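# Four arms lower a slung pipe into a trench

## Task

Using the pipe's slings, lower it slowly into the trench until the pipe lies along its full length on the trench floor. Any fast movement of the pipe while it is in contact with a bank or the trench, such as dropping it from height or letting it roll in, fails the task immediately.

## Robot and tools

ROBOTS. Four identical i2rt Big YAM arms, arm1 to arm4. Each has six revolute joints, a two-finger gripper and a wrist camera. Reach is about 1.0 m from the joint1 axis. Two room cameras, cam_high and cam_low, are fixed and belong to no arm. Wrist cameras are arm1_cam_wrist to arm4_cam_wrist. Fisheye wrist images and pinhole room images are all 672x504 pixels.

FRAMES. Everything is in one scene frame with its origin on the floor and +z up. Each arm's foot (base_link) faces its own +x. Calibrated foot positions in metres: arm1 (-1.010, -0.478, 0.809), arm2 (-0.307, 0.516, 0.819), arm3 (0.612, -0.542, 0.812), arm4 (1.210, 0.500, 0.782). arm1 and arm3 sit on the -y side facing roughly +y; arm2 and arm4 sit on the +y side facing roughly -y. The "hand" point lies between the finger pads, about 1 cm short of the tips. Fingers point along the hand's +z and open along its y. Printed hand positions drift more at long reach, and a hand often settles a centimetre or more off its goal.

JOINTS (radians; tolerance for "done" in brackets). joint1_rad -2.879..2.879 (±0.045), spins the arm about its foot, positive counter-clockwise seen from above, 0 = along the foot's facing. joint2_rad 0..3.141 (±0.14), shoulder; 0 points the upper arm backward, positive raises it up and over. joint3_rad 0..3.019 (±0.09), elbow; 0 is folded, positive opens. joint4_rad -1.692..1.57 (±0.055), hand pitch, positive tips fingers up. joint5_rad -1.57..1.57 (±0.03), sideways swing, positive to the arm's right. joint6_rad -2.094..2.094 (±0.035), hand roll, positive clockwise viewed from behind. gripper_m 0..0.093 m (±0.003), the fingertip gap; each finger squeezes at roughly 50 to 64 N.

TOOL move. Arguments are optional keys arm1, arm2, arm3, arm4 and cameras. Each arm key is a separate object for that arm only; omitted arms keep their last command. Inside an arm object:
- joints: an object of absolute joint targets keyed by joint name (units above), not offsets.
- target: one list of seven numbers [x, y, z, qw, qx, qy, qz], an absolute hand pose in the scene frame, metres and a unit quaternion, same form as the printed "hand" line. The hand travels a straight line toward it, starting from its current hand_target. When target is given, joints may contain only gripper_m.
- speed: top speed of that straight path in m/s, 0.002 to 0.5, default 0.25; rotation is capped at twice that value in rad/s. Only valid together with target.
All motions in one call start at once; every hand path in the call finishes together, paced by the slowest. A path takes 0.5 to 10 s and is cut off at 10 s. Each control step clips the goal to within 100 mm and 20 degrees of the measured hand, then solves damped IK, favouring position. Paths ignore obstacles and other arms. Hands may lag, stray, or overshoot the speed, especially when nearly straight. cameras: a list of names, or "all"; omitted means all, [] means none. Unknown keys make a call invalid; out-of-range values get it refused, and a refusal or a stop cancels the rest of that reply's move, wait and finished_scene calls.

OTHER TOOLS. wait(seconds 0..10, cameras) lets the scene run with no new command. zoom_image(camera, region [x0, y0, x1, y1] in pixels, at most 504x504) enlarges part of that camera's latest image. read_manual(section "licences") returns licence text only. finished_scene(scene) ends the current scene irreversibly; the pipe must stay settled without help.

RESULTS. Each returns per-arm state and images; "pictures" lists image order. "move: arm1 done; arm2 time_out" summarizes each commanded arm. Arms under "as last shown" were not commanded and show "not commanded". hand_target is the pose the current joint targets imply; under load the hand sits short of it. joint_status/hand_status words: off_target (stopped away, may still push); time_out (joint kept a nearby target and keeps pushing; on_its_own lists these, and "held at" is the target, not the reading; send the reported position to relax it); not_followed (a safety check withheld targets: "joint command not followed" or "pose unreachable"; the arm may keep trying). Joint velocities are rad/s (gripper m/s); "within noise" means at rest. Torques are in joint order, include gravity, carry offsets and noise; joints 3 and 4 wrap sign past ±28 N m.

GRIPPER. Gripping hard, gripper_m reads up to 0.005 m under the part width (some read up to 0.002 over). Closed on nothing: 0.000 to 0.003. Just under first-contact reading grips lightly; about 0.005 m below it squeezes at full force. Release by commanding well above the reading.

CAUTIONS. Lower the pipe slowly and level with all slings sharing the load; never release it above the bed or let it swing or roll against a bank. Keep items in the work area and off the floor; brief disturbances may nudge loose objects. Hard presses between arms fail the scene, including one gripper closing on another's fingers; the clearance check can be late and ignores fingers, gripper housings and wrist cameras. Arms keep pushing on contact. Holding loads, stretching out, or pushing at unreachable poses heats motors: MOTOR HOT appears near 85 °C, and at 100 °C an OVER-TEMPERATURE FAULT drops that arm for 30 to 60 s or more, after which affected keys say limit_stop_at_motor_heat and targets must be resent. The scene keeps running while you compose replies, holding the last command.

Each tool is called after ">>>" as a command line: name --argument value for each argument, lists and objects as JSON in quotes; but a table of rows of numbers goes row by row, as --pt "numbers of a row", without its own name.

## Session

>>> move --cameras '["cam_high", "cam_low"]'

>>> zoom_image --camera "cam_high" --region '[100, 240, 340, 460]'

>>> zoom_image --camera "cam_high" --region '[320, 60, 560, 280]'

>>> zoom_image --camera "cam_low" --region '[90, 160, 540, 440]'

Scene clock: 0.00 s.
Joint torques (N m): no reading
Heat: arm1: hottest joint2_rad 30 °C; arm2: hottest gripper 29 °C; arm3: hottest joint2_rad 28 °C; arm4: hottest joint5_rad 29 °C.
Joint velocities: within noise
arm1.joint_positions: joint1_rad=-0.202 joint2_rad=+0.492 joint3_rad=+1.390 joint4_rad=-1.535 joint5_rad=-0.036 joint6_rad=-0.108 gripper_m=+0.09396
arm1.joint_status: not commanded
arm1.hand: x=-0.9651 y=-0.3268 z=+1.3301 quat_wxyz=(-0.380, +0.550, -0.704, -0.239) (m; scene frame)
arm1.hand_target: x=-0.9664 y=-0.3297 z=+1.3388 quat_wxyz=(-0.389, +0.547, -0.700, -0.244) (m; scene frame)
arm1.hand_status: not commanded
arm2.joint_positions: joint1_rad=+0.387 joint2_rad=+0.636 joint3_rad=+1.378 joint4_rad=-1.323 joint5_rad=+0.114 joint6_rad=-0.461 gripper_m=+0.09396
arm2.joint_status: not commanded
arm2.hand: x=-0.2468 y=+0.2878 z=+1.3570 quat_wxyz=(-0.276, -0.358, -0.799, +0.397) (m; scene frame)
arm2.hand_target: x=-0.2475 y=+0.2901 z=+1.3703 quat_wxyz=(-0.286, -0.356, -0.791, +0.407) (m; scene frame)
arm2.hand_status: not commanded
arm3.joint_positions: joint1_rad=-0.388 joint2_rad=+0.448 joint3_rad=+1.397 joint4_rad=-1.348 joint5_rad=-0.092 joint6_rad=-0.006 gripper_m=+0.09396
arm3.joint_status: not commanded
arm3.hand: x=+0.6302 y=-0.3905 z=+1.3846 quat_wxyz=(-0.413, +0.540, -0.630, -0.376) (m; scene frame)
arm3.hand_target: x=+0.6294 y=-0.3939 z=+1.3938 quat_wxyz=(-0.420, +0.536, -0.625, -0.381) (m; scene frame)
arm3.hand_status: not commanded
arm4.joint_positions: joint1_rad=+0.020 joint2_rad=+0.548 joint3_rad=+1.417 joint4_rad=-1.141 joint5_rad=-0.275 joint6_rad=+0.292 gripper_m=+0.09396
arm4.joint_status: not commanded
arm4.hand: x=+1.2711 y=+0.2947 z=+1.3960 quat_wxyz=(-0.559, -0.560, -0.560, +0.246) (m; scene frame)
arm4.hand_target: x=+1.2707 y=+0.2989 z=+1.4091 quat_wxyz=(-0.568, -0.551, -0.556, +0.254) (m; scene frame)
arm4.hand_status: not commanded
pictures: cam_high, cam_low

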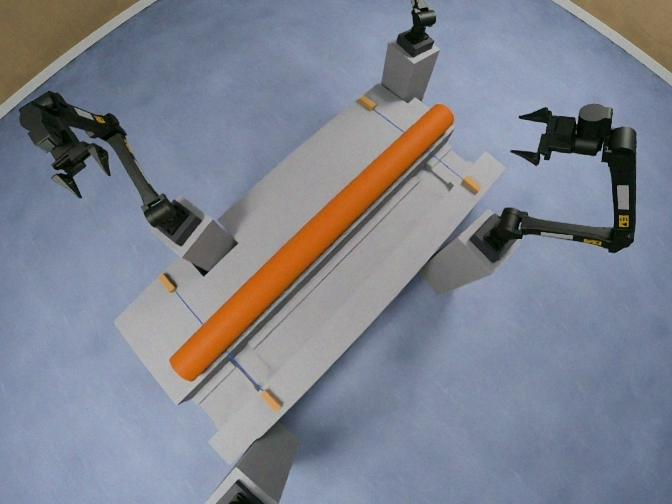

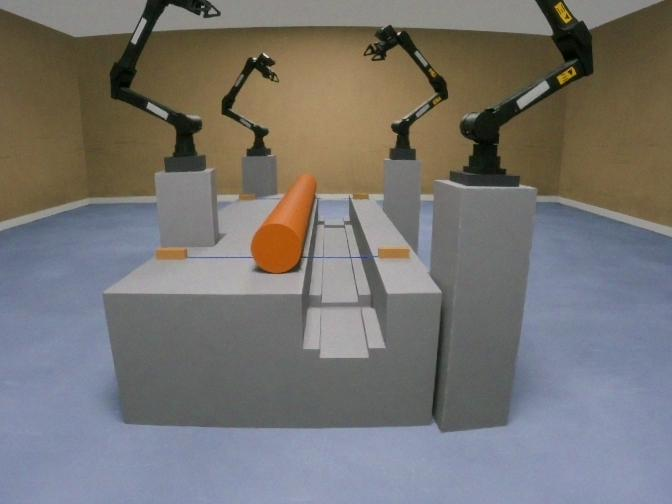

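Scaled by 2.100.

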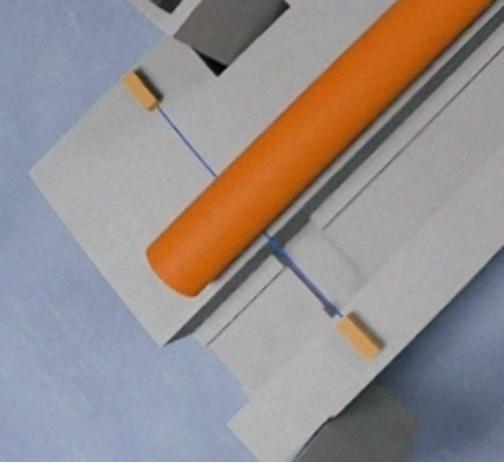

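Scaled by 2.100.

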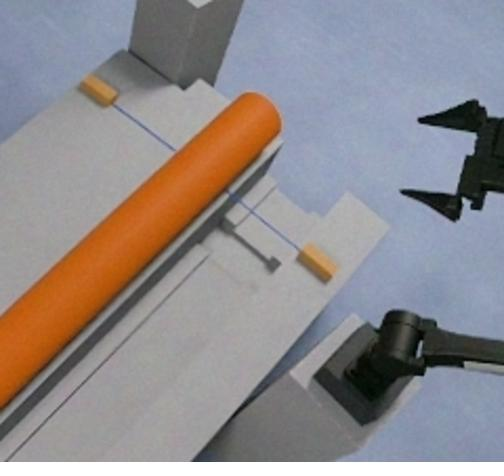

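Scaled by 1.120.

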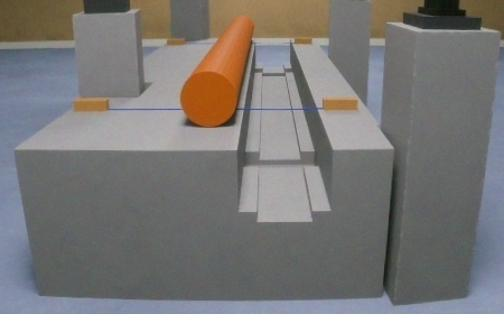

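>>> move --arm1 '{"target": [-0.662, -0.522, 0.53, 0, 0.7071, -0.7071, 0], "speed": 0.4}' --arm2 '{"target": [-0.698, 0.285, 0.538, 0, 0.7071, 0.7071, 0], "speed": 0.4}' --arm3 '{"joints": {"joint1_rad": -1.535, "joint2_rad": 1.06, "joint3_rad": 0.469, "joint4_rad": -1.005, "joint5_rad": 0.009, "joint6_rad": -1.345}}' --arm4 '{"target": [0.891, 0.292, 0.539, 0, 0.7071, 0.7071, 0], "speed": 0.4}' --cameras '[]'

>>> move --arm3 '{"target": [0.907, -0.528, 0.531, 0, 0.7071, -0.7071, 0], "speed": 0.35}' --cameras '["arm1_cam_wrist", "arm2_cam_wrist", "arm3_cam_wrist", "arm4_cam_wrist"]'

Scene clock: 10.03 s.
Joint torques (N m): arm1=[1.03 -14.74 0.49 0.94 0.04 -0.08] | arm2=[-1.26 -19.66 4.11 -0.91 -0.1 0.22] | arm3=[0.79 -5.54 6.97 -0.16 -0.29 -0.06] | arm4=[1.2 -15.56 1.76 0.53 0.11 0.09]
Heat: arm1: hottest joint2_rad 30 °C; arm2: hottest joint3_rad 30 °C; arm3: hottest joint2_rad 29 °C; arm4: hottest joint3_rad 29 °C.
move: arm1 done; arm2 off_target; arm3 done; arm4 off_target
Joint velocities: within noise
arm1.joint_positions: joint1_rad=-1.523 joint2_rad=+2.371 joint3_rad=+0.827 joint4_rad=-0.047 joint5_rad=-0.010 joint6_rad=-1.683 gripper_m=+0.09396
arm1.joint_status: not commanded
arm1.hand: x=-0.6630 y=-0.5243 z=+0.5320 quat_wxyz=(+0.001, +0.701, -0.713, -0.003) (m; scene frame)
arm1.hand_target: x=-0.6620 y=-0.5219 z=+0.5300 quat_wxyz=(+0.000, +0.707, -0.707, +0.000) (m; scene frame)
arm1.hand_status: done (0.003 m and 1.1 deg from the pose sent, 0.878 m and 55.0 deg at the start)
arm2.joint_positions: joint1_rad=-0.970 joint2_rad=+2.442 joint3_rad=+1.110 joint4_rad=-0.269 joint5_rad=+0.012 joint6_rad=-1.047 gripper_m=+0.09396
arm2.joint_status: not commanded
arm2.hand: x=-0.6847 y=+0.2882 z=+0.5294 quat_wxyz=(-0.003, -0.701, -0.713, -0.009) (m; scene frame)
arm2.hand_target: x=-0.6979 y=+0.2851 z=+0.5381 quat_wxyz=(+0.000, -0.707, -0.707, +0.000) (m; scene frame)
arm2.hand_status: off_target (0.016 m and 1.5 deg from the pose sent, 0.935 m and 70.3 deg at the start)
arm3.joint_positions: joint1_rad=-1.531 joint2_rad=+1.068 joint3_rad=+0.462 joint4_rad=-1.004 joint5_rad=+0.011 joint6_rad=-1.337 gripper_m=+0.09397
arm3.joint_status: all done
arm3.hand: x=+0.8115 y=-0.5035 z=+0.8449 quat_wxyz=(+0.015, +0.697, -0.717, -0.008) (m; scene frame)
arm3.hand_target: x=+0.8148 y=-0.5035 z=+0.8484 quat_wxyz=(+0.009, +0.698, -0.716, -0.006) (m; scene frame)
arm3.hand_status: not commanded
arm4.joint_positions: joint1_rad=-1.070 joint2_rad=+2.278 joint3_rad=+0.854 joint4_rad=-0.182 joint5_rad=+0.002 joint6_rad=-0.987 gripper_m=+0.09396
arm4.joint_status: not commanded
arm4.hand: x=+0.9010 y=+0.3029 z=+0.5316 quat_wxyz=(-0.005, -0.713, -0.701, -0.018) (m; scene frame)
arm4.hand_target: x=+0.8911 y=+0.2920 z=+0.5391 quat_wxyz=(+0.000, -0.707, -0.707, +0.000) (m; scene frame)
arm4.hand_status: off_target (0.017 m and 2.4 deg from the pose sent, 0.938 m and 75.3 deg at the start)
pictures: none
No camera images: "cameras" was empty.

Scene clock: 11.70 s.
Joint torques (N m): arm1=[0.62 -14.92 0.42 0.77 -0.01 -0.15] | arm2=[-1.26 -19.66 4.11 -0.92 -0.1 0.21] | arm3=[0.67 -16.91 -0.9 0.35 -0.25 -0.07] | arm4=[1.08 -15.68 1.77 0.55 0.11 0.09]
Heat: arm1: hottest joint2_rad 30 °C; arm2: hottest joint3_rad 30 °C; arm3: hottest joint2_rad 29 °C; arm4: hottest joint3_rad 29 °C.
move: arm3 done
Joint velocities: within noise
arm1, arm2, arm4: as last shown
arm2.joint_positions: joint1_rad=-0.970 joint2_rad=+2.442 joint3_rad=+1.110 joint4_rad=-0.269 joint5_rad=+0.012 joint6_rad=-1.046 gripper_m=+0.09396
arm2.hand: x=-0.6847 y=+0.2882 z=+0.5294 quat_wxyz=(-0.003, -0.702, -0.712, -0.009) (m; scene frame)
arm3.joint_positions: joint1_rad=-1.682 joint2_rad=+2.389 joint3_rad=+0.685 joint4_rad=+0.111 joint5_rad=+0.011 joint6_rad=-1.516 gripper_m=+0.09397
arm3.joint_status: not commanded
arm3.hand: x=+0.9011 y=-0.5264 z=+0.5284 quat_wxyz=(+0.007, +0.707, -0.708, -0.006) (m; scene frame)
arm3.hand_target: x=+0.9069 y=-0.5280 z=+0.5310 quat_wxyz=(+0.000, +0.707, -0.707, +0.000) (m; scene frame)
arm3.hand_status: done (0.007 m and 1.0 deg from the pose sent, 0.329 m and 2.5 deg at the start)
pictures: arm1_cam_wrist, arm2_cam_wrist, arm3_cam_wrist, arm4_cam_wrist

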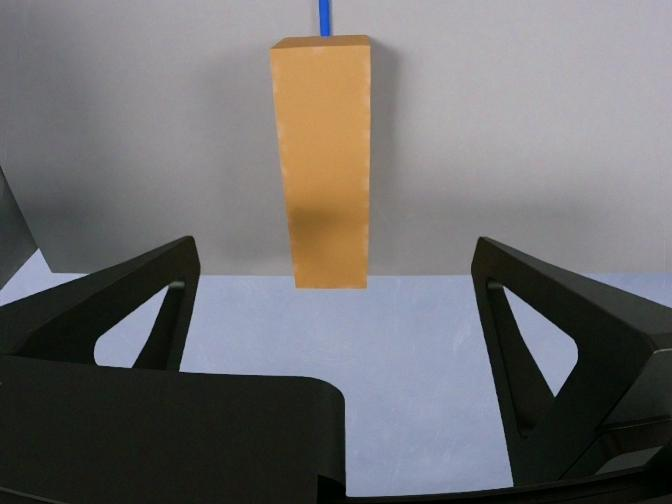

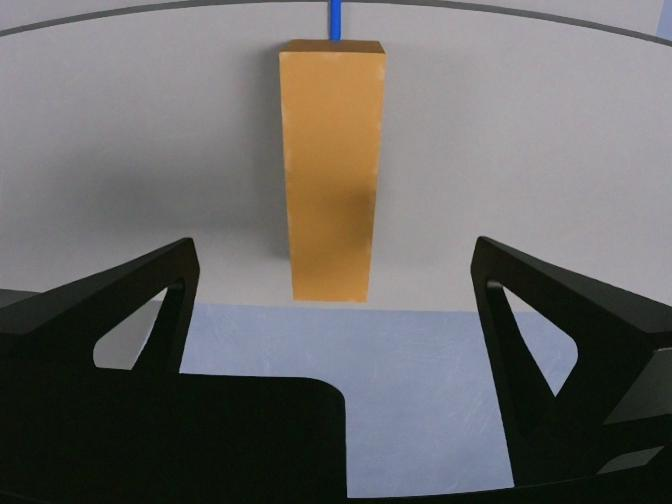

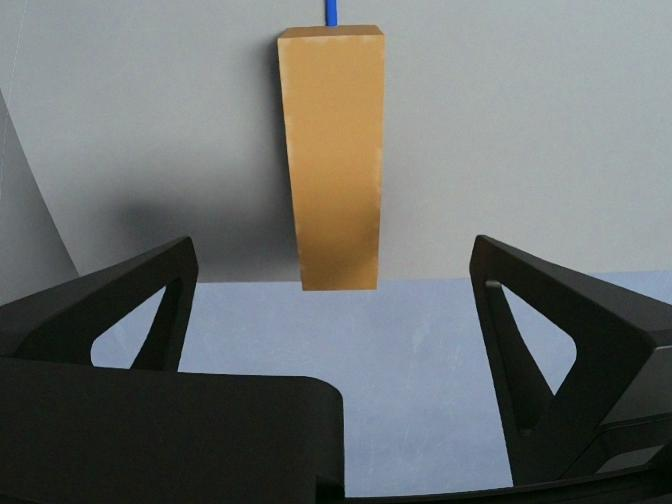

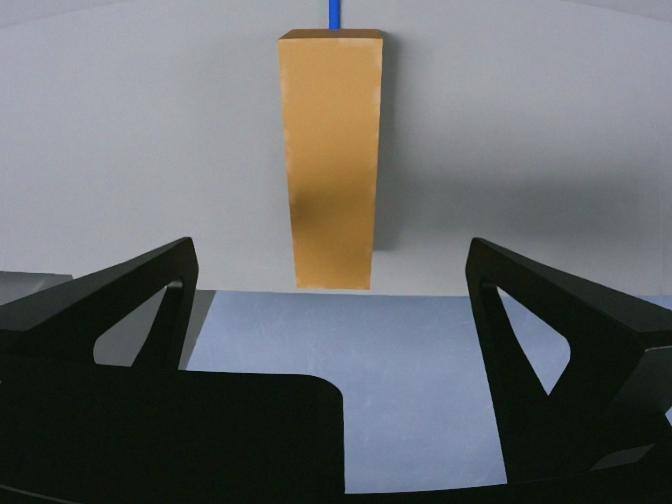

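>>> move --arm1 '{"target": [-0.678, -0.529, 0.453, 0, 0.7071, -0.7071, 0], "speed": 0.1}' --arm2 '{"target": [-0.690, 0.284, 0.459, 0, 0.7071, 0.7071, 0], "speed": 0.1}' --arm3 '{"target": [0.901, -0.527, 0.456, 0, 0.7071, -0.7071, 0], "speed": 0.1}' --arm4 '{"target": [0.899, 0.291, 0.460, 0, 0.7071, 0.7071, 0], "speed": 0.1}' --cameras '[]'

>>> move --arm1 '{"joints": {"gripper_m": 0.02}}' --arm2 '{"joints": {"gripper_m": 0.02}}' --arm3 '{"joints": {"gripper_m": 0.02}}' --arm4 '{"joints": {"gripper_m": 0.02}}' --cameras '[]'

>>> move --arm1 '{"target": [-0.661, -0.322, 0.70, 0, 0.7071, -0.7071, 0], "speed": 0.28}' --arm2 '{"target": [-0.694, 0.074, 0.71, 0, 0.7071, 0.7071, 0], "speed": 0.28}' --arm3 '{"target": [0.905, -0.317, 0.70, 0, 0.7071, -0.7071, 0], "speed": 0.28}' --arm4 '{"target": [0.889, 0.077, 0.71, 0, 0.7071, 0.7071, 0], "speed": 0.28}' --cameras '["cam_low", "arm1_cam_wrist", "arm2_cam_wrist", "arm3_cam_wrist", "arm4_cam_wrist"]'

Scene clock: 24.27 s.
Joint torques (N m): arm1=[-0.5 -14.15 -0.2 0.79 -0.01 -0.11] | arm2=[-0.5 -17.49 3.74 0.09 -0.17 0.2] | arm3=[0.79 -15.62 -1.46 0.4 -0.26 -0.04] | arm4=[1.03 -13.68 1.25 0.83 -0.06 0.22]
Heat: arm1: hottest joint2_rad 31 °C; arm2: hottest joint2_rad 30 °C; arm3: hottest joint2_rad 29 °C; arm4: hottest joint3_rad 29 °C.
move: arm1 done; arm2 off_target; arm3 done; arm4 done
Joint velocities: within noise
arm1.joint_positions: joint1_rad=-1.531 joint2_rad=+2.585 joint3_rad=+0.906 joint4_rad=+0.099 joint5_rad=-0.010 joint6_rad=-1.707 gripper_m=+0.09396
arm1.joint_status: not commanded
arm1.hand: x=-0.6726 y=-0.5265 z=+0.4611 quat_wxyz=(-0.003, +0.706, -0.708, +0.002) (m; scene frame)
arm1.hand_target: x=-0.6781 y=-0.5288 z=+0.4533 quat_wxyz=(+0.000, +0.707, -0.707, +0.000) (m; scene frame)
arm1.hand_status: done (0.010 m and 0.4 deg from the pose sent, 0.081 m and 1.1 deg at the start)
arm2.joint_positions: joint1_rad=-0.970 joint2_rad=+2.614 joint3_rad=+1.200 joint4_rad=-0.190 joint5_rad=+0.014 joint6_rad=-1.038 gripper_m=+0.09396
arm2.joint_status: not commanded
arm2.hand: x=-0.6816 y=+0.2893 z=+0.4633 quat_wxyz=(-0.003, -0.705, -0.709, -0.011) (m; scene frame)
arm2.hand_target: x=-0.6900 y=+0.2841 z=+0.4593 quat_wxyz=(+0.000, -0.707, -0.707, +0.000) (m; scene frame)
arm2.hand_status: off_target (0.011 m and 1.4 deg from the pose sent, 0.071 m and 1.4 deg at the start)
arm3.joint_positions: joint1_rad=-1.682 joint2_rad=+2.611 joint3_rad=+0.798 joint4_rad=+0.239 joint5_rad=+0.011 joint6_rad=-1.517 gripper_m=+0.09397
arm3.joint_status: not commanded
arm3.hand: x=+0.9033 y=-0.5256 z=+0.4598 quat_wxyz=(+0.000, +0.707, -0.707, +0.001) (m; scene frame)
arm3.hand_target: x=+0.9009 y=-0.5269 z=+0.4561 quat_wxyz=(+0.000, +0.707, -0.707, +0.000) (m; scene frame)
arm3.hand_status: done (0.005 m and 0.1 deg from the pose sent, 0.072 m and 1.0 deg at the start)
arm4.joint_positions: joint1_rad=-1.055 joint2_rad=+2.480 joint3_rad=+0.934 joint4_rad=-0.043 joint5_rad=+0.006 joint6_rad=-0.986 gripper_m=+0.09396
arm4.joint_status: not commanded
arm4.hand: x=+0.9034 y=+0.2985 z=+0.4630 quat_wxyz=(-0.001, -0.708, -0.706, -0.010) (m; scene frame)
arm4.hand_target: x=+0.8991 y=+0.2910 z=+0.4602 quat_wxyz=(+0.000, -0.707, -0.707, +0.000) (m; scene frame)
arm4.hand_status: done (0.009 m and 1.2 deg from the pose sent, 0.073 m and 2.4 deg at the start)
pictures: none
No camera images: "cameras" was empty.

Scene clock: 24.93 s.
Joint torques (N m): arm1=[-1.32 -14.1 -0.27 1.11 0.01 -0.11] | arm2=[-0.56 -17.61 3.43 0.06 -0.16 0.2] | arm3=[0.73 -15.62 -1.46 0.34 -0.27 -0.03] | arm4=[0.79 -13.8 0.96 0.66 -0.04 0.22]
Heat: arm1: hottest joint2_rad 31 °C; arm2: hottest joint2_rad 30 °C; arm3: hottest joint2_rad 29 °C; arm4: hottest joint3_rad 29 °C.
move: arm1 off_target; arm2 off_target; arm3 off_target; arm4 off_target
Joint velocities: within noise
arm1.joint_positions: joint1_rad=-1.531 joint2_rad=+2.585 joint3_rad=+0.906 joint4_rad=+0.099 joint5_rad=-0.010 joint6_rad=-1.709 gripper_m=+0.03389
arm1.joint_status: gripper_m off_target (ended at +0.03392, target +0.02000)
arm1.hand: x=-0.6726 y=-0.5265 z=+0.4611 quat_wxyz=(-0.003, +0.707, -0.707, +0.002) (m; scene frame)
arm1.hand_target: x=-0.6781 y=-0.5288 z=+0.4533 quat_wxyz=(+0.000, +0.707, -0.707, +0.000) (m; scene frame)
arm1.hand_status: not commanded
arm2.joint_positions: joint1_rad=-0.970 joint2_rad=+2.616 joint3_rad=+1.203 joint4_rad=-0.187 joint5_rad=+0.014 joint6_rad=-1.038 gripper_m=+0.03437
arm2.joint_status: gripper_m off_target (ended at +0.03440, target +0.02000)
arm2.hand: x=-0.6835 y=+0.2882 z=+0.4629 quat_wxyz=(-0.002, -0.705, -0.709, -0.009) (m; scene frame)
arm2.hand_target: x=-0.6899 y=+0.2841 z=+0.4592 quat_wxyz=(+0.000, -0.707, -0.707, +0.000) (m; scene frame)
arm2.hand_status: not commanded
arm3.joint_positions: joint1_rad=-1.682 joint2_rad=+2.611 joint3_rad=+0.798 joint4_rad=+0.240 joint5_rad=+0.011 joint6_rad=-1.517 gripper_m=+0.03466
arm3.joint_status: gripper_m off_target (ended at +0.03469, target +0.02000)
arm3.hand: x=+0.9036 y=-0.5256 z=+0.4598 quat_wxyz=(+0.000, +0.707, -0.707, +0.001) (m; scene frame)
arm3.hand_target: x=+0.9009 y=-0.5269 z=+0.4561 quat_wxyz=(+0.000, +0.707, -0.707, +0.000) (m; scene frame)
arm3.hand_status: not commanded
arm4.joint_positions: joint1_rad=-1.055 joint2_rad=+2.480 joint3_rad=+0.938 joint4_rad=-0.038 joint5_rad=+0.006 joint6_rad=-0.986 gripper_m=+0.03457
arm4.joint_status: gripper_m off_target (ended at +0.03461, target +0.02000)
arm4.hand: x=+0.9004 y=+0.2964 z=+0.4629 quat_wxyz=(-0.001, -0.708, -0.706, -0.006) (m; scene frame)
arm4.hand_target: x=+0.8990 y=+0.2910 z=+0.4603 quat_wxyz=(+0.000, -0.707, -0.707, +0.000) (m; scene frame)
arm4.hand_status: not commanded
pictures: none
No camera images: "cameras" was empty.

Scene clock: 26.93 s.
Joint torques (N m): arm1=[-0.32 -14.86 5.48 0.09 -0.08 0.08] | arm2=[-0.62 -22.65 10.36 -0.92 -0.11 0.2] | arm3=[0.97 -15.85 4.53 -0.36 -0.19 0.09] | arm4=[0.32 -18.37 7.97 -0.25 0.07 0.3]
Heat: arm1: hottest joint2_rad 31 °C; arm2: hottest joint2_rad 30 °C; arm3: hottest joint2_rad 30 °C; arm4: hottest joint3_rad 29 °C.
move: arm1 done; arm2 off_target; arm3 done; arm4 off_target
Joint velocities: within noise
arm1.joint_positions: joint1_rad=-0.970 joint2_rad=+1.884 joint3_rad=+0.787 joint4_rad=-0.490 joint5_rad=-0.015 joint6_rad=-1.161 gripper_m=+0.03390
arm1.joint_status: not commanded
arm1.hand: x=-0.6692 y=-0.3244 z=+0.6961 quat_wxyz=(+0.004, +0.712, -0.703, -0.002) (m; scene frame)
arm1.hand_target: x=-0.6612 y=-0.3221 z=+0.7000 quat_wxyz=(+0.000, +0.707, -0.707, +0.000) (m; scene frame)
arm1.hand_status: done (0.009 m and 0.9 deg from the pose sent, 0.315 m and 0.4 deg at the start)
arm2.joint_positions: joint1_rad=-0.656 joint2_rad=+2.239 joint3_rad=+1.456 joint4_rad=-0.828 joint5_rad=+0.009 joint6_rad=-0.725 gripper_m=+0.03437
arm2.joint_status: not commanded
arm2.hand: x=-0.6838 y=+0.0854 z=+0.6977 quat_wxyz=(+0.001, -0.704, -0.710, -0.013) (m; scene frame)
arm2.hand_target: x=-0.6937 y=+0.0742 z=+0.7102 quat_wxyz=(+0.000, -0.707, -0.707, +0.000) (m; scene frame)
arm2.hand_status: off_target (0.020 m and 1.6 deg from the pose sent, 0.327 m and 1.1 deg at the start)
arm3.joint_positions: joint1_rad=-1.076 joint2_rad=+1.874 joint3_rad=+0.755 joint4_rad=-0.466 joint5_rad=+0.006 joint6_rad=-0.921 gripper_m=+0.03466
arm3.joint_status: not commanded
arm3.hand: x=+0.8996 y=-0.3200 z=+0.6971 quat_wxyz=(+0.003, +0.711, -0.703, -0.001) (m; scene frame)
arm3.hand_target: x=+0.9049 y=-0.3171 z=+0.7000 quat_wxyz=(+0.000, +0.707, -0.707, +0.000) (m; scene frame)
arm3.hand_status: done (0.007 m and 0.7 deg from the pose sent, 0.318 m and 0.1 deg at the start)
arm4.joint_positions: joint1_rad=-0.714 joint2_rad=+2.052 joint3_rad=+1.247 joint4_rad=-0.797 joint5_rad=+0.004 joint6_rad=-0.661 gripper_m=+0.03457
arm4.joint_status: not commanded
arm4.hand: x=+0.8990 y=+0.0902 z=+0.6953 quat_wxyz=(+0.001, -0.702, -0.712, -0.016) (m; scene frame)
arm4.hand_target: x=+0.8893 y=+0.0775 z=+0.7102 quat_wxyz=(+0.000, -0.707, -0.707, +0.000) (m; scene frame)
arm4.hand_status: off_target (0.022 m and 2.0 deg from the pose sent, 0.331 m and 0.7 deg at the start)
pictures: arm1_cam_wrist, arm2_cam_wrist, arm3_cam_wrist, arm4_cam_wrist, cam_low

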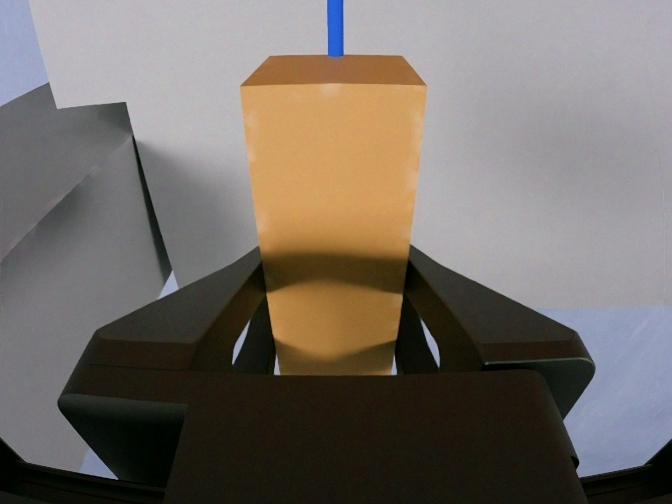

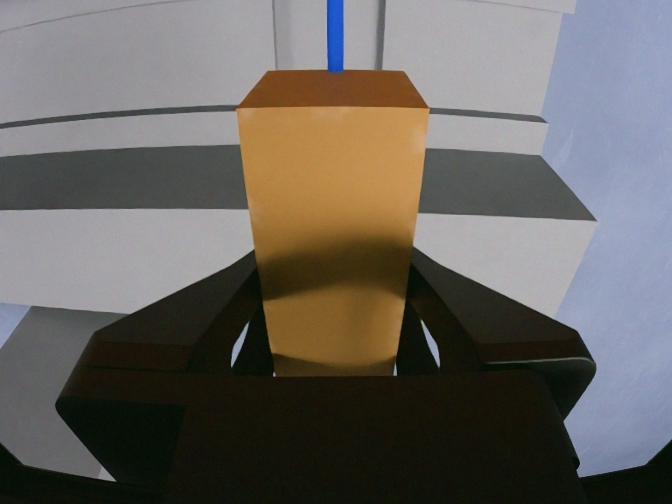

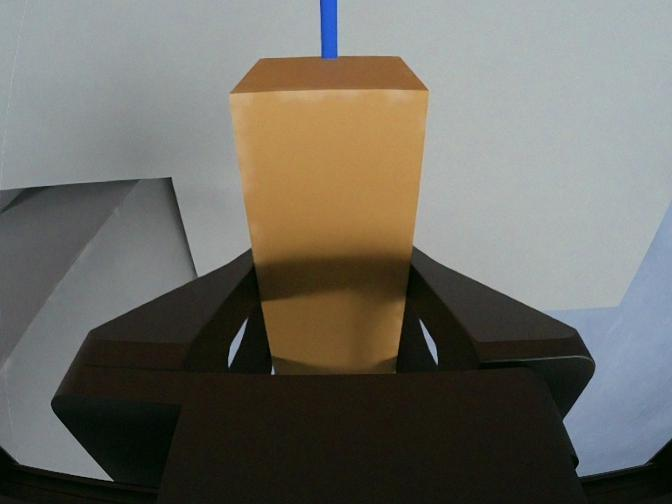

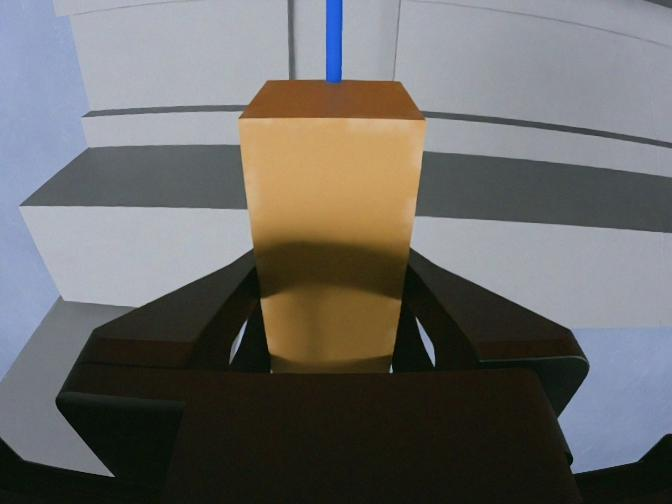

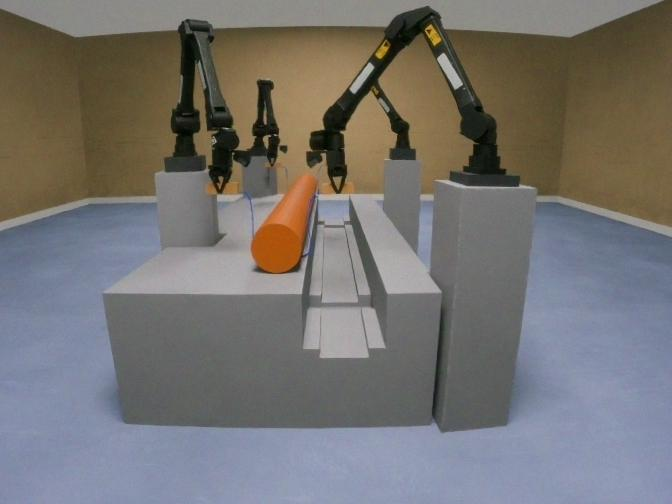

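>>> move --arm1 '{"target": [-0.646, -0.316, 0.865, 0, 0.7071, -0.7071, 0], "speed": 0.08}' --arm2 '{"target": [-0.661, 0.085, 0.91, 0, 0.7071, 0.7071, 0], "speed": 0.08}' --arm3 '{"target": [0.917, -0.308, 0.865, 0, 0.7071, -0.7071, 0], "speed": 0.08}' --arm4 '{"target": [0.912, 0.092, 0.91, 0, 0.7071, 0.7071, 0], "speed": 0.08}' --cameras '["cam_high", "cam_low"]'

>>> zoom_image --camera "cam_low" --region '[140, 100, 440, 300]'

Scene clock: 39.17 s.
Joint torques (N m): arm1=[-1.61 -19.84 11.38 -1.33 0.21 -0.08] | arm2=[-0.85 -31.21 13.61 -3.06 -0.19 -0.01] | arm3=[0.44 -22.48 10.11 -1.96 -0.06 -0.12] | arm4=[0.15 -25.41 13.42 -2.4 -0.01 0.07]
Heat: arm1: hottest joint2_rad 31 °C; arm2: hottest joint2_rad 32 °C; arm3: hottest joint2_rad 30 °C; arm4: hottest joint3_rad 30 °C.
move: arm1 off_target; arm2 off_target; arm3 off_target; arm4 off_target
Joint velocities: within noise
arm1.joint_positions: joint1_rad=-0.964 joint2_rad=+1.631 joint3_rad=+0.886 joint4_rad=-0.931 joint5_rad=-0.020 joint6_rad=-1.146 gripper_m=+0.03390
arm1.joint_status: not commanded
arm1.hand: x=-0.6772 y=-0.3227 z=+0.8132 quat_wxyz=(+0.044, +0.707, -0.705, -0.020) (m; scene frame)
arm1.hand_target: x=-0.6486 y=-0.3169 z=+0.8627 quat_wxyz=(+0.000, +0.707, -0.707, +0.001) (m; scene frame)
arm1.hand_status: off_target (0.061 m and 5.5 deg from the pose sent, 0.171 m and 0.9 deg at the start)
arm2.joint_positions: joint1_rad=-0.618 joint2_rad=+2.015 joint3_rad=+1.442 joint4_rad=-1.130 joint5_rad=+0.012 joint6_rad=-0.670 gripper_m=+0.03437
arm2.joint_status: not commanded
arm2.hand: x=-0.6446 y=+0.1020 z=+0.8195 quat_wxyz=(+0.008, -0.709, -0.703, -0.059) (m; scene frame)
arm2.hand_target: x=-0.6583 y=+0.0883 z=+0.9049 quat_wxyz=(+0.000, -0.707, -0.707, +0.001) (m; scene frame)
arm2.hand_status: off_target (0.094 m and 6.8 deg from the pose sent, 0.213 m and 1.6 deg at the start; pose on its path clipped on 13 of 95 steps)
arm3.joint_positions: joint1_rad=-1.067 joint2_rad=+1.613 joint3_rad=+0.853 joint4_rad=-0.925 joint5_rad=+0.004 joint6_rad=-0.899 gripper_m=+0.03466
arm3.joint_status: not commanded
arm3.hand: x=+0.8908 y=-0.3231 z=+0.8135 quat_wxyz=(+0.052, +0.705, -0.707, -0.007) (m; scene frame)
arm3.hand_target: x=+0.9151 y=-0.3094 z=+0.8624 quat_wxyz=(+0.000, +0.707, -0.707, +0.001) (m; scene frame)
arm3.hand_status: off_target (0.060 m and 6.0 deg from the pose sent, 0.169 m and 0.7 deg at the start)
arm4.joint_positions: joint1_rad=-0.690 joint2_rad=+1.814 joint3_rad=+1.272 joint4_rad=-1.165 joint5_rad=+0.007 joint6_rad=-0.622 gripper_m=+0.03457
arm4.joint_status: not commanded
arm4.hand: x=+0.9319 y=+0.1171 z=+0.8230 quat_wxyz=(+0.012, -0.706, -0.705, -0.067) (m; scene frame)
arm4.hand_target: x=+0.9156 y=+0.0970 z=+0.9060 quat_wxyz=(+0.000, -0.707, -0.707, +0.001) (m; scene frame)
arm4.hand_status: off_target (0.093 m and 7.8 deg from the pose sent, 0.215 m and 2.0 deg at the start; pose on its path clipped on 15 of 95 steps)
pictures: cam_high, cam_low

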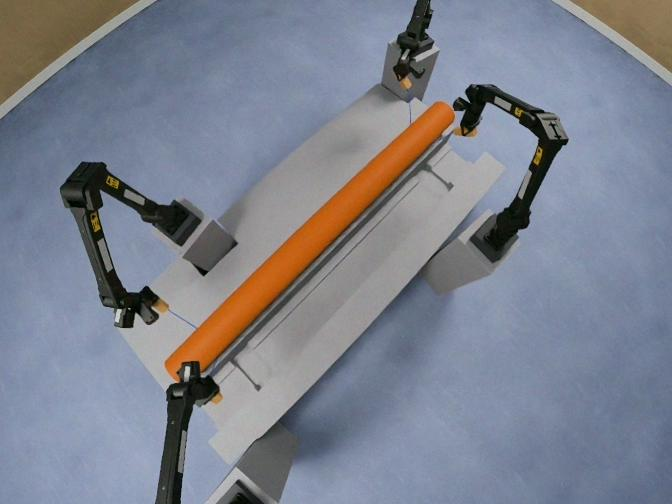

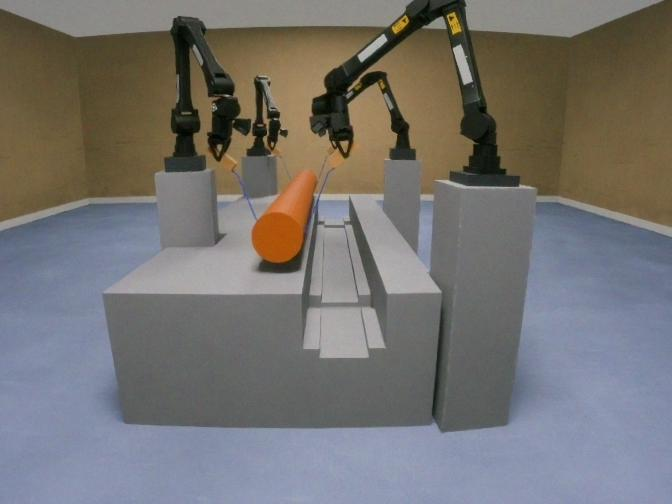

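Scaled by 1.680.

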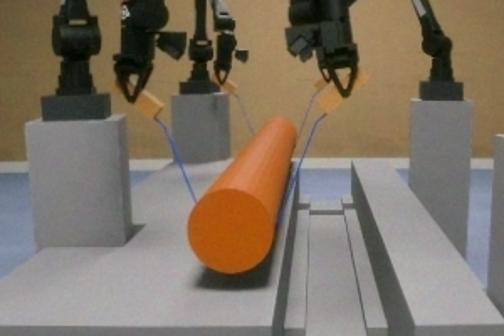

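>>> move --arm1 '{"target": [-0.648, -0.075, 0.893, 0, 0.7071, -0.7071, 0], "speed": 0.1}' --arm2 '{"target": [-0.672, 0.328, 0.880, 0, 0.7071, 0.7071, 0], "speed": 0.1}' --arm3 '{"target": [0.915, -0.091, 0.895, 0, 0.7071, -0.7071, 0], "speed": 0.1}' --arm4 '{"target": [0.910, 0.302, 0.882, 0, 0.7071, 0.7071, 0], "speed": 0.1}' --cameras '["cam_low"]'

>>> move --arm1 '{"target": [-0.648, -0.077, 0.78, 0, 0.7071, -0.7071, 0], "speed": 0.08}' --arm2 '{"target": [-0.672, 0.328, 0.775, 0, 0.7071, 0.7071, 0], "speed": 0.08}' --arm3 '{"target": [0.915, -0.093, 0.78, 0, 0.7071, -0.7071, 0], "speed": 0.08}' --arm4 '{"target": [0.910, 0.302, 0.775, 0, 0.7071, 0.7071, 0], "speed": 0.08}' --cameras '["cam_low"]'

>>> zoom_image --camera "cam_low" --region '[270, 140, 410, 340]'

Scene clock: 57.00 s.
Joint torques (N m): arm1=[-1.08 -24.18 13.5 -1.74 0.14 -0.05] | arm2=[-2.73 -21.42 10.33 -1.43 0.05 -0.14] | arm3=[0.56 -29.51 12.04 -1.98 -0.12 -0.04] | arm4=[-1.38 -17.32 8.88 -0.72 0.15 -0.18]
Heat: arm1: hottest joint3_rad 35 °C; arm2: hottest joint2_rad 37 °C; arm3: hottest joint2_rad 31 °C; arm4: hottest joint3_rad 33 °C.
move: arm1 off_target; arm2 off_target; arm3 off_target; arm4 off_target
Joint velocities: within noise
arm1.joint_positions: joint1_rad=-0.541 joint2_rad=+1.899 joint3_rad=+1.350 joint4_rad=-1.115 joint5_rad=-0.020 joint6_rad=-0.735 gripper_m=+0.03390
arm1.joint_status: not commanded
arm1.hand: x=-0.6760 y=-0.0915 z=+0.8330 quat_wxyz=(+0.046, +0.711, -0.702, +0.001) (m; scene frame)
arm1.hand_target: x=-0.6507 y=-0.0778 z=+0.8922 quat_wxyz=(-0.001, +0.707, -0.707, +0.000) (m; scene frame)
arm1.hand_status: off_target (0.068 m and 5.3 deg from the pose sent, 0.262 m and 5.5 deg at the start)
arm2.joint_positions: joint1_rad=-0.996 joint2_rad=+1.670 joint3_rad=+0.972 joint4_rad=-0.983 joint5_rad=+0.012 joint6_rad=-1.059 gripper_m=+0.03438
arm2.joint_status: not commanded
arm2.hand: x=-0.6499 y=+0.3255 z=+0.8341 quat_wxyz=(-0.015, -0.705, -0.707, -0.048) (m; scene frame)
arm2.hand_target: x=-0.6704 y=+0.3284 z=+0.8776 quat_wxyz=(+0.001, -0.707, -0.707, -0.001) (m; scene frame)
arm2.hand_status: off_target (0.051 m and 5.7 deg from the pose sent, 0.235 m and 6.8 deg at the start)
arm3.joint_positions: joint1_rad=-0.746 joint2_rad=+1.936 joint3_rad=+1.367 joint4_rad=-1.126 joint5_rad=+0.002 joint6_rad=-0.585 gripper_m=+0.03466
arm3.joint_status: not commanded
arm3.hand: x=+0.8936 y=-0.1151 z=+0.8274 quat_wxyz=(+0.056, +0.707, -0.704, +0.011) (m; scene frame)
arm3.hand_target: x=+0.9125 y=-0.0946 z=+0.8937 quat_wxyz=(+0.000, +0.707, -0.707, +0.000) (m; scene frame)
arm3.hand_status: off_target (0.075 m and 6.5 deg from the pose sent, 0.247 m and 6.0 deg at the start)
arm4.joint_positions: joint1_rad=-1.023 joint2_rad=+1.465 joint3_rad=+0.882 joint4_rad=-1.085 joint5_rad=+0.004 joint6_rad=-0.952 gripper_m=+0.03457
arm4.joint_status: not commanded
arm4.hand: x=+0.9273 y=+0.3026 z=+0.8404 quat_wxyz=(-0.009, -0.708, -0.704, -0.049) (m; scene frame)
arm4.hand_target: x=+0.9113 y=+0.3024 z=+0.8798 quat_wxyz=(+0.001, -0.707, -0.707, +0.000) (m; scene frame)
arm4.hand_status: off_target (0.045 m and 5.7 deg from the pose sent, 0.195 m and 7.8 deg at the start)
pictures: cam_low

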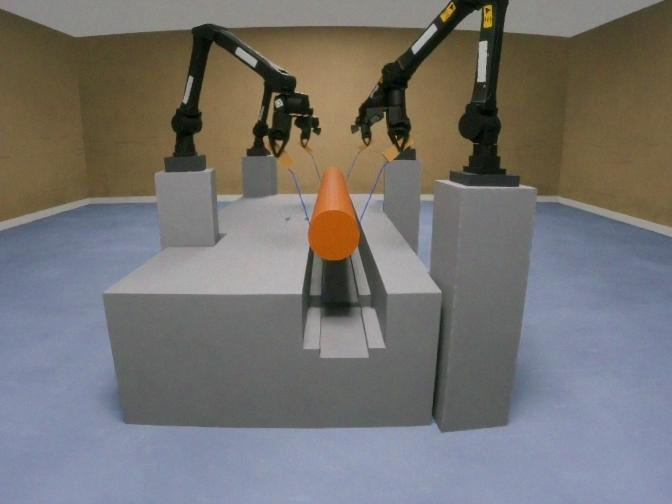

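Scene clock: 59.00 s.
Joint torques (N m): arm1=[-1.73 -25.05 7.92 -0.49 0.12 -0.09] | arm2=[-3.14 -20.25 7.41 -1.03 0.08 -0.07] | arm3=[0.32 -30.51 7.04 -0.92 -0.13 -0.06] | arm4=[-1.44 -15.56 6.45 -0.38 0.1 -0.14]
Heat: arm1: hottest joint3_rad 35 °C; arm2: hottest joint2_rad 37 °C; arm3: hottest joint2_rad 31 °C; arm4: hottest joint3_rad 33 °C.
move: arm1 off_target; arm2 off_target; arm3 off_target; arm4 off_target
Joint velocities: within noise
arm1.joint_positions: joint1_rad=-0.541 joint2_rad=+2.057 joint3_rad=+1.311 joint4_rad=-0.893 joint5_rad=-0.020 joint6_rad=-0.734 gripper_m=+0.03390
arm1.joint_status: not commanded
arm1.hand: x=-0.6672 y=-0.0839 z=+0.7392 quat_wxyz=(+0.033, +0.711, -0.702, +0.000) (m; scene frame)
arm1.hand_target: x=-0.6487 y=-0.0777 z=+0.7789 quat_wxyz=(+0.000, +0.707, -0.707, +0.000) (m; scene frame)
arm1.hand_status: off_target (0.046 m and 3.9 deg from the pose sent, 0.062 m and 5.3 deg at the start)
arm2.joint_positions: joint1_rad=-0.996 joint2_rad=+1.843 joint3_rad=+0.893 joint4_rad=-0.700 joint5_rad=+0.011 joint6_rad=-1.069 gripper_m=+0.03438
arm2.joint_status: not commanded
arm2.hand: x=-0.6493 y=+0.3243 z=+0.7446 quat_wxyz=(-0.011, -0.702, -0.711, -0.033) (m; scene frame)
arm2.hand_target: x=-0.6711 y=+0.3282 z=+0.7736 quat_wxyz=(+0.001, -0.707, -0.707, +0.000) (m; scene frame)
arm2.hand_status: off_target (0.038 m and 4.0 deg from the pose sent, 0.063 m and 5.7 deg at the start)
arm3.joint_positions: joint1_rad=-0.746 joint2_rad=+2.090 joint3_rad=+1.317 joint4_rad=-0.890 joint5_rad=+0.002 joint6_rad=-0.584 gripper_m=+0.03466
arm3.joint_status: not commanded
arm3.hand: x=+0.8980 y=-0.1079 z=+0.7309 quat_wxyz=(+0.040, +0.708, -0.705, +0.008) (m; scene frame)
arm3.hand_target: x=+0.9142 y=-0.0941 z=+0.7784 quat_wxyz=(+0.000, +0.707, -0.707, +0.000) (m; scene frame)
arm3.hand_status: off_target (0.054 m and 4.7 deg from the pose sent, 0.056 m and 6.5 deg at the start)
arm4.joint_positions: joint1_rad=-1.023 joint2_rad=+1.631 joint3_rad=+0.761 joint4_rad=-0.768 joint5_rad=+0.005 joint6_rad=-0.959 gripper_m=+0.03457
arm4.joint_status: not commanded
arm4.hand: x=+0.9292 y=+0.3037 z=+0.7484 quat_wxyz=(-0.006, -0.706, -0.707, -0.034) (m; scene frame)
arm4.hand_target: x=+0.9105 y=+0.3023 z=+0.7739 quat_wxyz=(+0.001, -0.707, -0.707, +0.000) (m; scene frame)
arm4.hand_status: off_target (0.033 m and 4.0 deg from the pose sent, 0.068 m and 5.7 deg at the start)
pictures: cam_low

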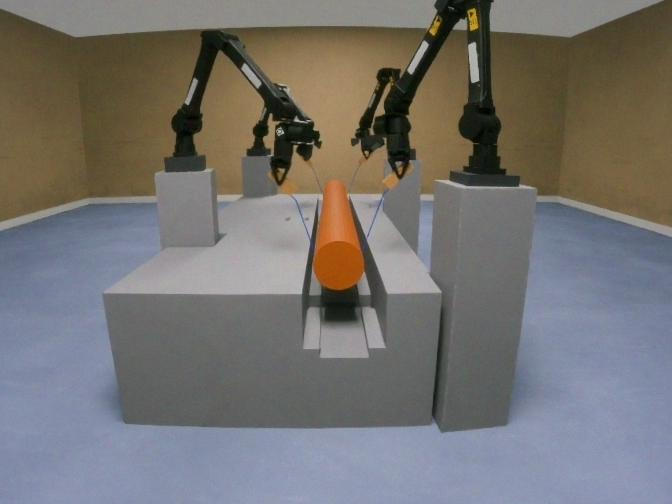

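Scaled by 2.520.

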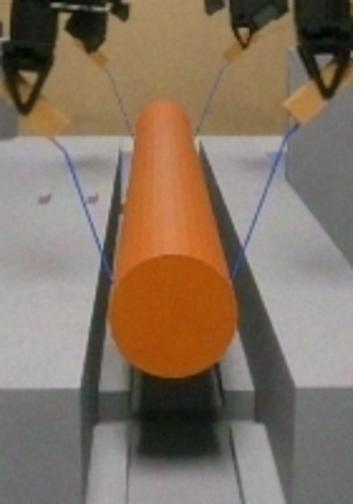

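>>> move --arm3 '{"target": [0.915, -0.083, 0.775, 0, 0.7071, -0.7071, 0], "speed": 0.05}' --arm4 '{"target": [0.910, 0.312, 0.770, 0, 0.7071, 0.7071, 0], "speed": 0.05}' --cameras '["cam_low"]'

>>> zoom_image --camera "cam_low" --region '[270, 140, 410, 340]'

Scene clock: 69.17 s.
Joint torques (N m): arm1=[-1.79 -25.23 7.79 -0.38 0.13 -0.04] | arm2=[-2.96 -20.31 7.39 -1.11 0.06 -0.07] | arm3=[0.91 -29.86 8.81 -1.16 -0.15 -0.02] | arm4=[-1.67 -15.56 6.06 -0.42 0.1 -0.11]
Heat: arm1: hottest joint2_rad 36 °C; arm2: hottest joint2_rad 38 °C; arm3: hottest joint2_rad 31 °C; arm4: hottest joint3_rad 33 °C.
move: arm3 off_target; arm4 off_target
Joint velocities: within noise
arm1: as last shown
arm2.joint_positions: joint1_rad=-0.996 joint2_rad=+1.843 joint3_rad=+0.893 joint4_rad=-0.699 joint5_rad=+0.011 joint6_rad=-1.070 gripper_m=+0.03438
arm2.joint_status: not commanded
arm2.hand: x=-0.6496 y=+0.3241 z=+0.7446 quat_wxyz=(-0.011, -0.702, -0.712, -0.032) (m; scene frame)
arm2.hand_target: x=-0.6711 y=+0.3282 z=+0.7736 quat_wxyz=(+0.001, -0.707, -0.707, -0.001) (m; scene frame)
arm2.hand_status: not commanded
arm3.joint_positions: joint1_rad=-0.742 joint2_rad=+2.103 joint3_rad=+1.316 joint4_rad=-0.888 joint5_rad=+0.002 joint6_rad=-0.579 gripper_m=+0.03466
arm3.joint_status: not commanded
arm3.hand: x=+0.8944 y=-0.1090 z=+0.7242 quat_wxyz=(+0.046, +0.707, -0.705, +0.010) (m; scene frame)
arm3.hand_target: x=+0.9136 y=-0.0850 z=+0.7743 quat_wxyz=(+0.000, +0.707, -0.707, +0.000) (m; scene frame)
arm3.hand_status: off_target (0.061 m and 5.4 deg from the pose sent, 0.053 m and 4.7 deg at the start)
arm4.joint_positions: joint1_rad=-1.044 joint2_rad=+1.631 joint3_rad=+0.746 joint4_rad=-0.747 joint5_rad=+0.004 joint6_rad=-0.981 gripper_m=+0.03457
arm4.joint_status: not commanded
arm4.hand: x=+0.9279 y=+0.3114 z=+0.7446 quat_wxyz=(-0.006, -0.706, -0.708, -0.031) (m; scene frame)
arm4.hand_target: x=+0.9105 y=+0.3121 z=+0.7688 quat_wxyz=(+0.001, -0.707, -0.707, +0.000) (m; scene frame)
arm4.hand_status: off_target (0.031 m and 3.7 deg from the pose sent, 0.030 m and 4.0 deg at the start)
pictures: cam_low

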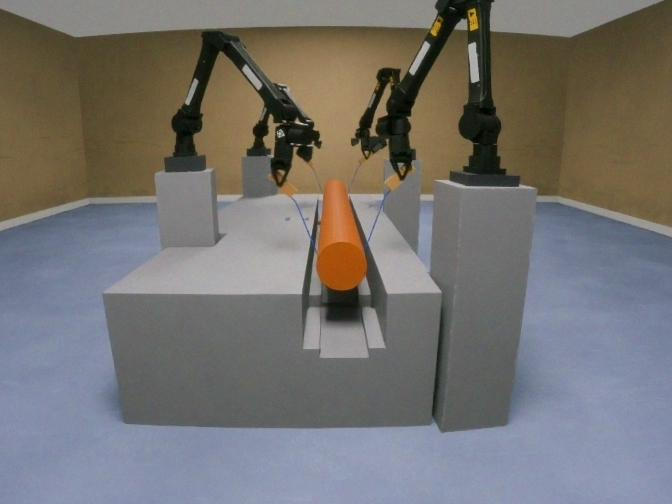

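Scaled by 2.520.

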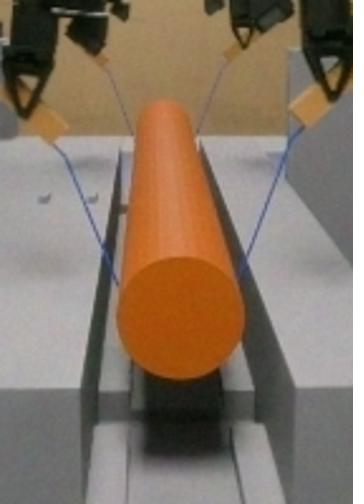

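>>> move --arm1 '{"target": [-0.648, -0.083, 0.67, 0, 0.7071, -0.7071, 0], "speed": 0.09}' --arm2 '{"target": [-0.672, 0.322, 0.66, 0, 0.7071, 0.7071, 0], "speed": 0.09}' --arm3 '{"target": [0.915, -0.080, 0.67, 0, 0.7071, -0.7071, 0], "speed": 0.09}' --arm4 '{"target": [0.910, 0.318, 0.655, 0, 0.7071, 0.7071, 0], "speed": 0.09}' --cameras '["cam_low"]'

>>> zoom_image --camera "cam_low" --region '[270, 170, 410, 370]'

Scene clock: 75.00 s.
Joint torques (N m): arm1=[-2.32 -25.29 5.65 -0.36 0.15 -0.06] | arm2=[-2.49 -21.19 4.93 -1.13 0.05 0.02] | arm3=[0.73 -30.68 6.78 -1.07 -0.15 -0.02] | arm4=[-1.79 -17.08 2.59 -0.23 0.13 -0.11]
Heat: arm1: hottest joint2_rad 36 °C; arm2: hottest joint2_rad 38 °C; arm3: hottest joint2_rad 33 °C; arm4: hottest joint3_rad 33 °C.
move: arm1 off_target; arm2 off_target; arm3 off_target; arm4 off_target
Joint velocities: within noise
arm1.joint_positions: joint1_rad=-0.541 joint2_rad=+2.243 joint3_rad=+1.284 joint4_rad=-0.666 joint5_rad=-0.020 joint6_rad=-0.734 gripper_m=+0.03390
arm1.joint_status: not commanded
arm1.hand: x=-0.6694 y=-0.0890 z=+0.6362 quat_wxyz=(+0.026, +0.712, -0.702, +0.000) (m; scene frame)
arm1.hand_target: x=-0.6485 y=-0.0836 z=+0.6690 quat_wxyz=(+0.000, +0.707, -0.707, +0.000) (m; scene frame)
arm1.hand_status: off_target (0.040 m and 3.1 deg from the pose sent, 0.072 m and 3.9 deg at the start)
arm2.joint_positions: joint1_rad=-0.996 joint2_rad=+2.125 joint3_rad=+0.888 joint4_rad=-0.405 joint5_rad=+0.010 joint6_rad=-1.070 gripper_m=+0.03438
arm2.joint_status: not commanded
arm2.hand: x=-0.6451 y=+0.3248 z=+0.6341 quat_wxyz=(-0.010, -0.702, -0.712, -0.029) (m; scene frame)
arm2.hand_target: x=-0.6712 y=+0.3224 z=+0.6591 quat_wxyz=(+0.001, -0.707, -0.707, +0.000) (m; scene frame)
arm2.hand_status: off_target (0.037 m and 3.6 deg from the pose sent, 0.088 m and 4.0 deg at the start)
arm3.joint_positions: joint1_rad=-0.740 joint2_rad=+2.296 joint3_rad=+1.322 joint4_rad=-0.688 joint5_rad=+0.002 joint6_rad=-0.576 gripper_m=+0.03466
arm3.joint_status: not commanded
arm3.hand: x=+0.8939 y=-0.1079 z=+0.6251 quat_wxyz=(+0.040, +0.707, -0.706, +0.008) (m; scene frame)
arm3.hand_target: x=+0.9141 y=-0.0815 z=+0.6693 quat_wxyz=(+0.000, +0.707, -0.707, +0.000) (m; scene frame)
arm3.hand_status: off_target (0.057 m and 4.6 deg from the pose sent, 0.065 m and 5.4 deg at the start)
arm4.joint_positions: joint1_rad=-1.058 joint2_rad=+1.940 joint3_rad=+0.710 joint4_rad=-0.386 joint5_rad=+0.003 joint6_rad=-1.000 gripper_m=+0.03458
arm4.joint_status: not commanded
arm4.hand: x=+0.9267 y=+0.3152 z=+0.6346 quat_wxyz=(-0.006, -0.704, -0.710, -0.023) (m; scene frame)
arm4.hand_target: x=+0.9104 y=+0.3180 z=+0.6537 quat_wxyz=(+0.001, -0.707, -0.707, +0.000) (m; scene frame)
arm4.hand_status: off_target (0.026 m and 2.8 deg from the pose sent, 0.092 m and 3.7 deg at the start)
pictures: cam_low

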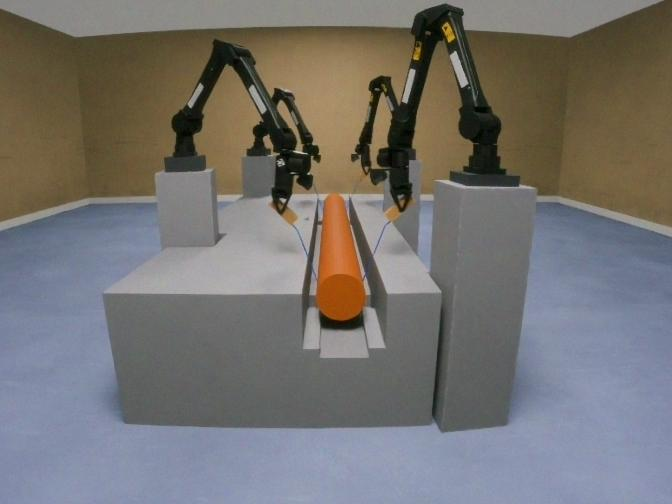

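Scaled by 2.520.

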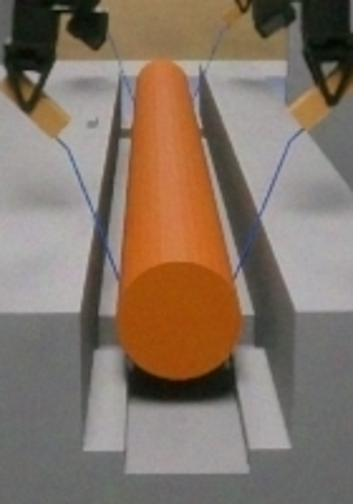

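>>> move --arm1 '{"target": [-0.648, -0.083, 0.58, 0, 0.7071, -0.7071, 0], "speed": 0.04}' --arm2 '{"target": [-0.672, 0.322, 0.57, 0, 0.7071, 0.7071, 0], "speed": 0.04}' --arm3 '{"target": [0.915, -0.074, 0.585, 0, 0.7071, -0.7071, 0], "speed": 0.04}' --arm4 '{"target": [0.910, 0.323, 0.57, 0, 0.7071, 0.7071, 0], "speed": 0.04}' --cameras '["cam_low"]'

>>> zoom_image --camera "cam_low" --region '[270, 170, 410, 370]'

Scene clock: 82.00 s.
Joint torques (N m): arm1=[-1.96 -19.6 6.8 0.73 0.19 -0.06] | arm2=[-1.96 -16.5 4.03 -0.16 0.06 0.04] | arm3=[0.67 -24 6.5 0.34 -0.09 0.04] | arm4=[-0.44 -12.51 2.58 0.7 0.12 -0.01]
Heat: arm1: hottest joint2_rad 37 °C; arm2: hottest joint2_rad 37 °C; arm3: hottest joint2_rad 33 °C; arm4: hottest joint3_rad 32 °C.
move: arm1 off_target; arm2 off_target; arm3 off_target; arm4 off_target
Joint velocities: within noise
arm1.joint_positions: joint1_rad=-0.546 joint2_rad=+2.356 joint3_rad=+1.305 joint4_rad=-0.543 joint5_rad=-0.021 joint6_rad=-0.734 gripper_m=+0.03390
arm1.joint_status: not commanded
arm1.hand: x=-0.6641 y=-0.0875 z=+0.5829 quat_wxyz=(+0.011, +0.710, -0.704, -0.002) (m; scene frame)
arm1.hand_target: x=-0.6482 y=-0.0834 z=+0.5805 quat_wxyz=(+0.000, +0.707, -0.707, +0.000) (m; scene frame)
arm1.hand_status: off_target (0.017 m and 1.3 deg from the pose sent, 0.060 m and 3.1 deg at the start)
arm2.joint_positions: joint1_rad=-1.005 joint2_rad=+2.311 joint3_rad=+0.950 joint4_rad=-0.247 joint5_rad=+0.009 joint6_rad=-1.076 gripper_m=+0.03438
arm2.joint_status: not commanded
arm2.hand: x=-0.6570 y=+0.3213 z=+0.5685 quat_wxyz=(-0.006, -0.704, -0.710, -0.012) (m; scene frame)
arm2.hand_target: x=-0.6719 y=+0.3221 z=+0.5702 quat_wxyz=(+0.000, -0.707, -0.707, +0.000) (m; scene frame)
arm2.hand_status: off_target (0.015 m and 1.6 deg from the pose sent, 0.070 m and 3.6 deg at the start)
arm3.joint_positions: joint1_rad=-0.734 joint2_rad=+2.399 joint3_rad=+1.387 joint4_rad=-0.597 joint5_rad=+0.001 joint6_rad=-0.576 gripper_m=+0.03466
arm3.joint_status: not commanded
arm3.hand: x=+0.9041 y=-0.0858 z=+0.5844 quat_wxyz=(+0.014, +0.710, -0.705, +0.002) (m; scene frame)
arm3.hand_target: x=+0.9148 y=-0.0743 z=+0.5854 quat_wxyz=(+0.000, +0.707, -0.707, +0.000) (m; scene frame)
arm3.hand_status: off_target (0.016 m and 1.7 deg from the pose sent, 0.057 m and 4.6 deg at the start)
arm4.joint_positions: joint1_rad=-1.092 joint2_rad=+2.145 joint3_rad=+0.724 joint4_rad=-0.179 joint5_rad=+0.002 joint6_rad=-1.023 gripper_m=+0.03458
arm4.joint_status: not commanded
arm4.hand: x=+0.9243 y=+0.3267 z=+0.5693 quat_wxyz=(-0.005, -0.708, -0.706, -0.015) (m; scene frame)
arm4.hand_target: x=+0.9100 y=+0.3230 z=+0.5704 quat_wxyz=(+0.000, -0.707, -0.707, +0.000) (m; scene frame)
arm4.hand_status: off_target (0.015 m and 1.8 deg from the pose sent, 0.067 m and 2.8 deg at the start)
pictures: cam_low

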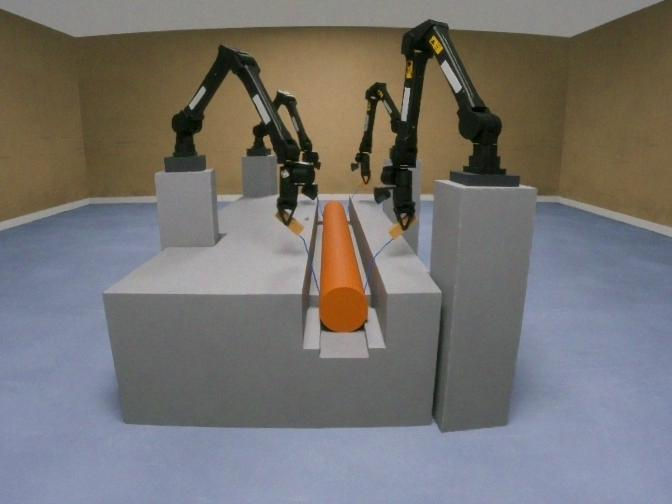

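Scaled by 2.520.

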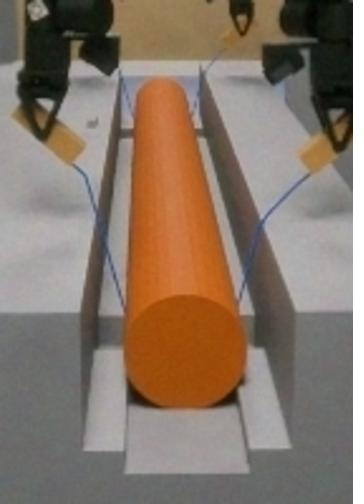

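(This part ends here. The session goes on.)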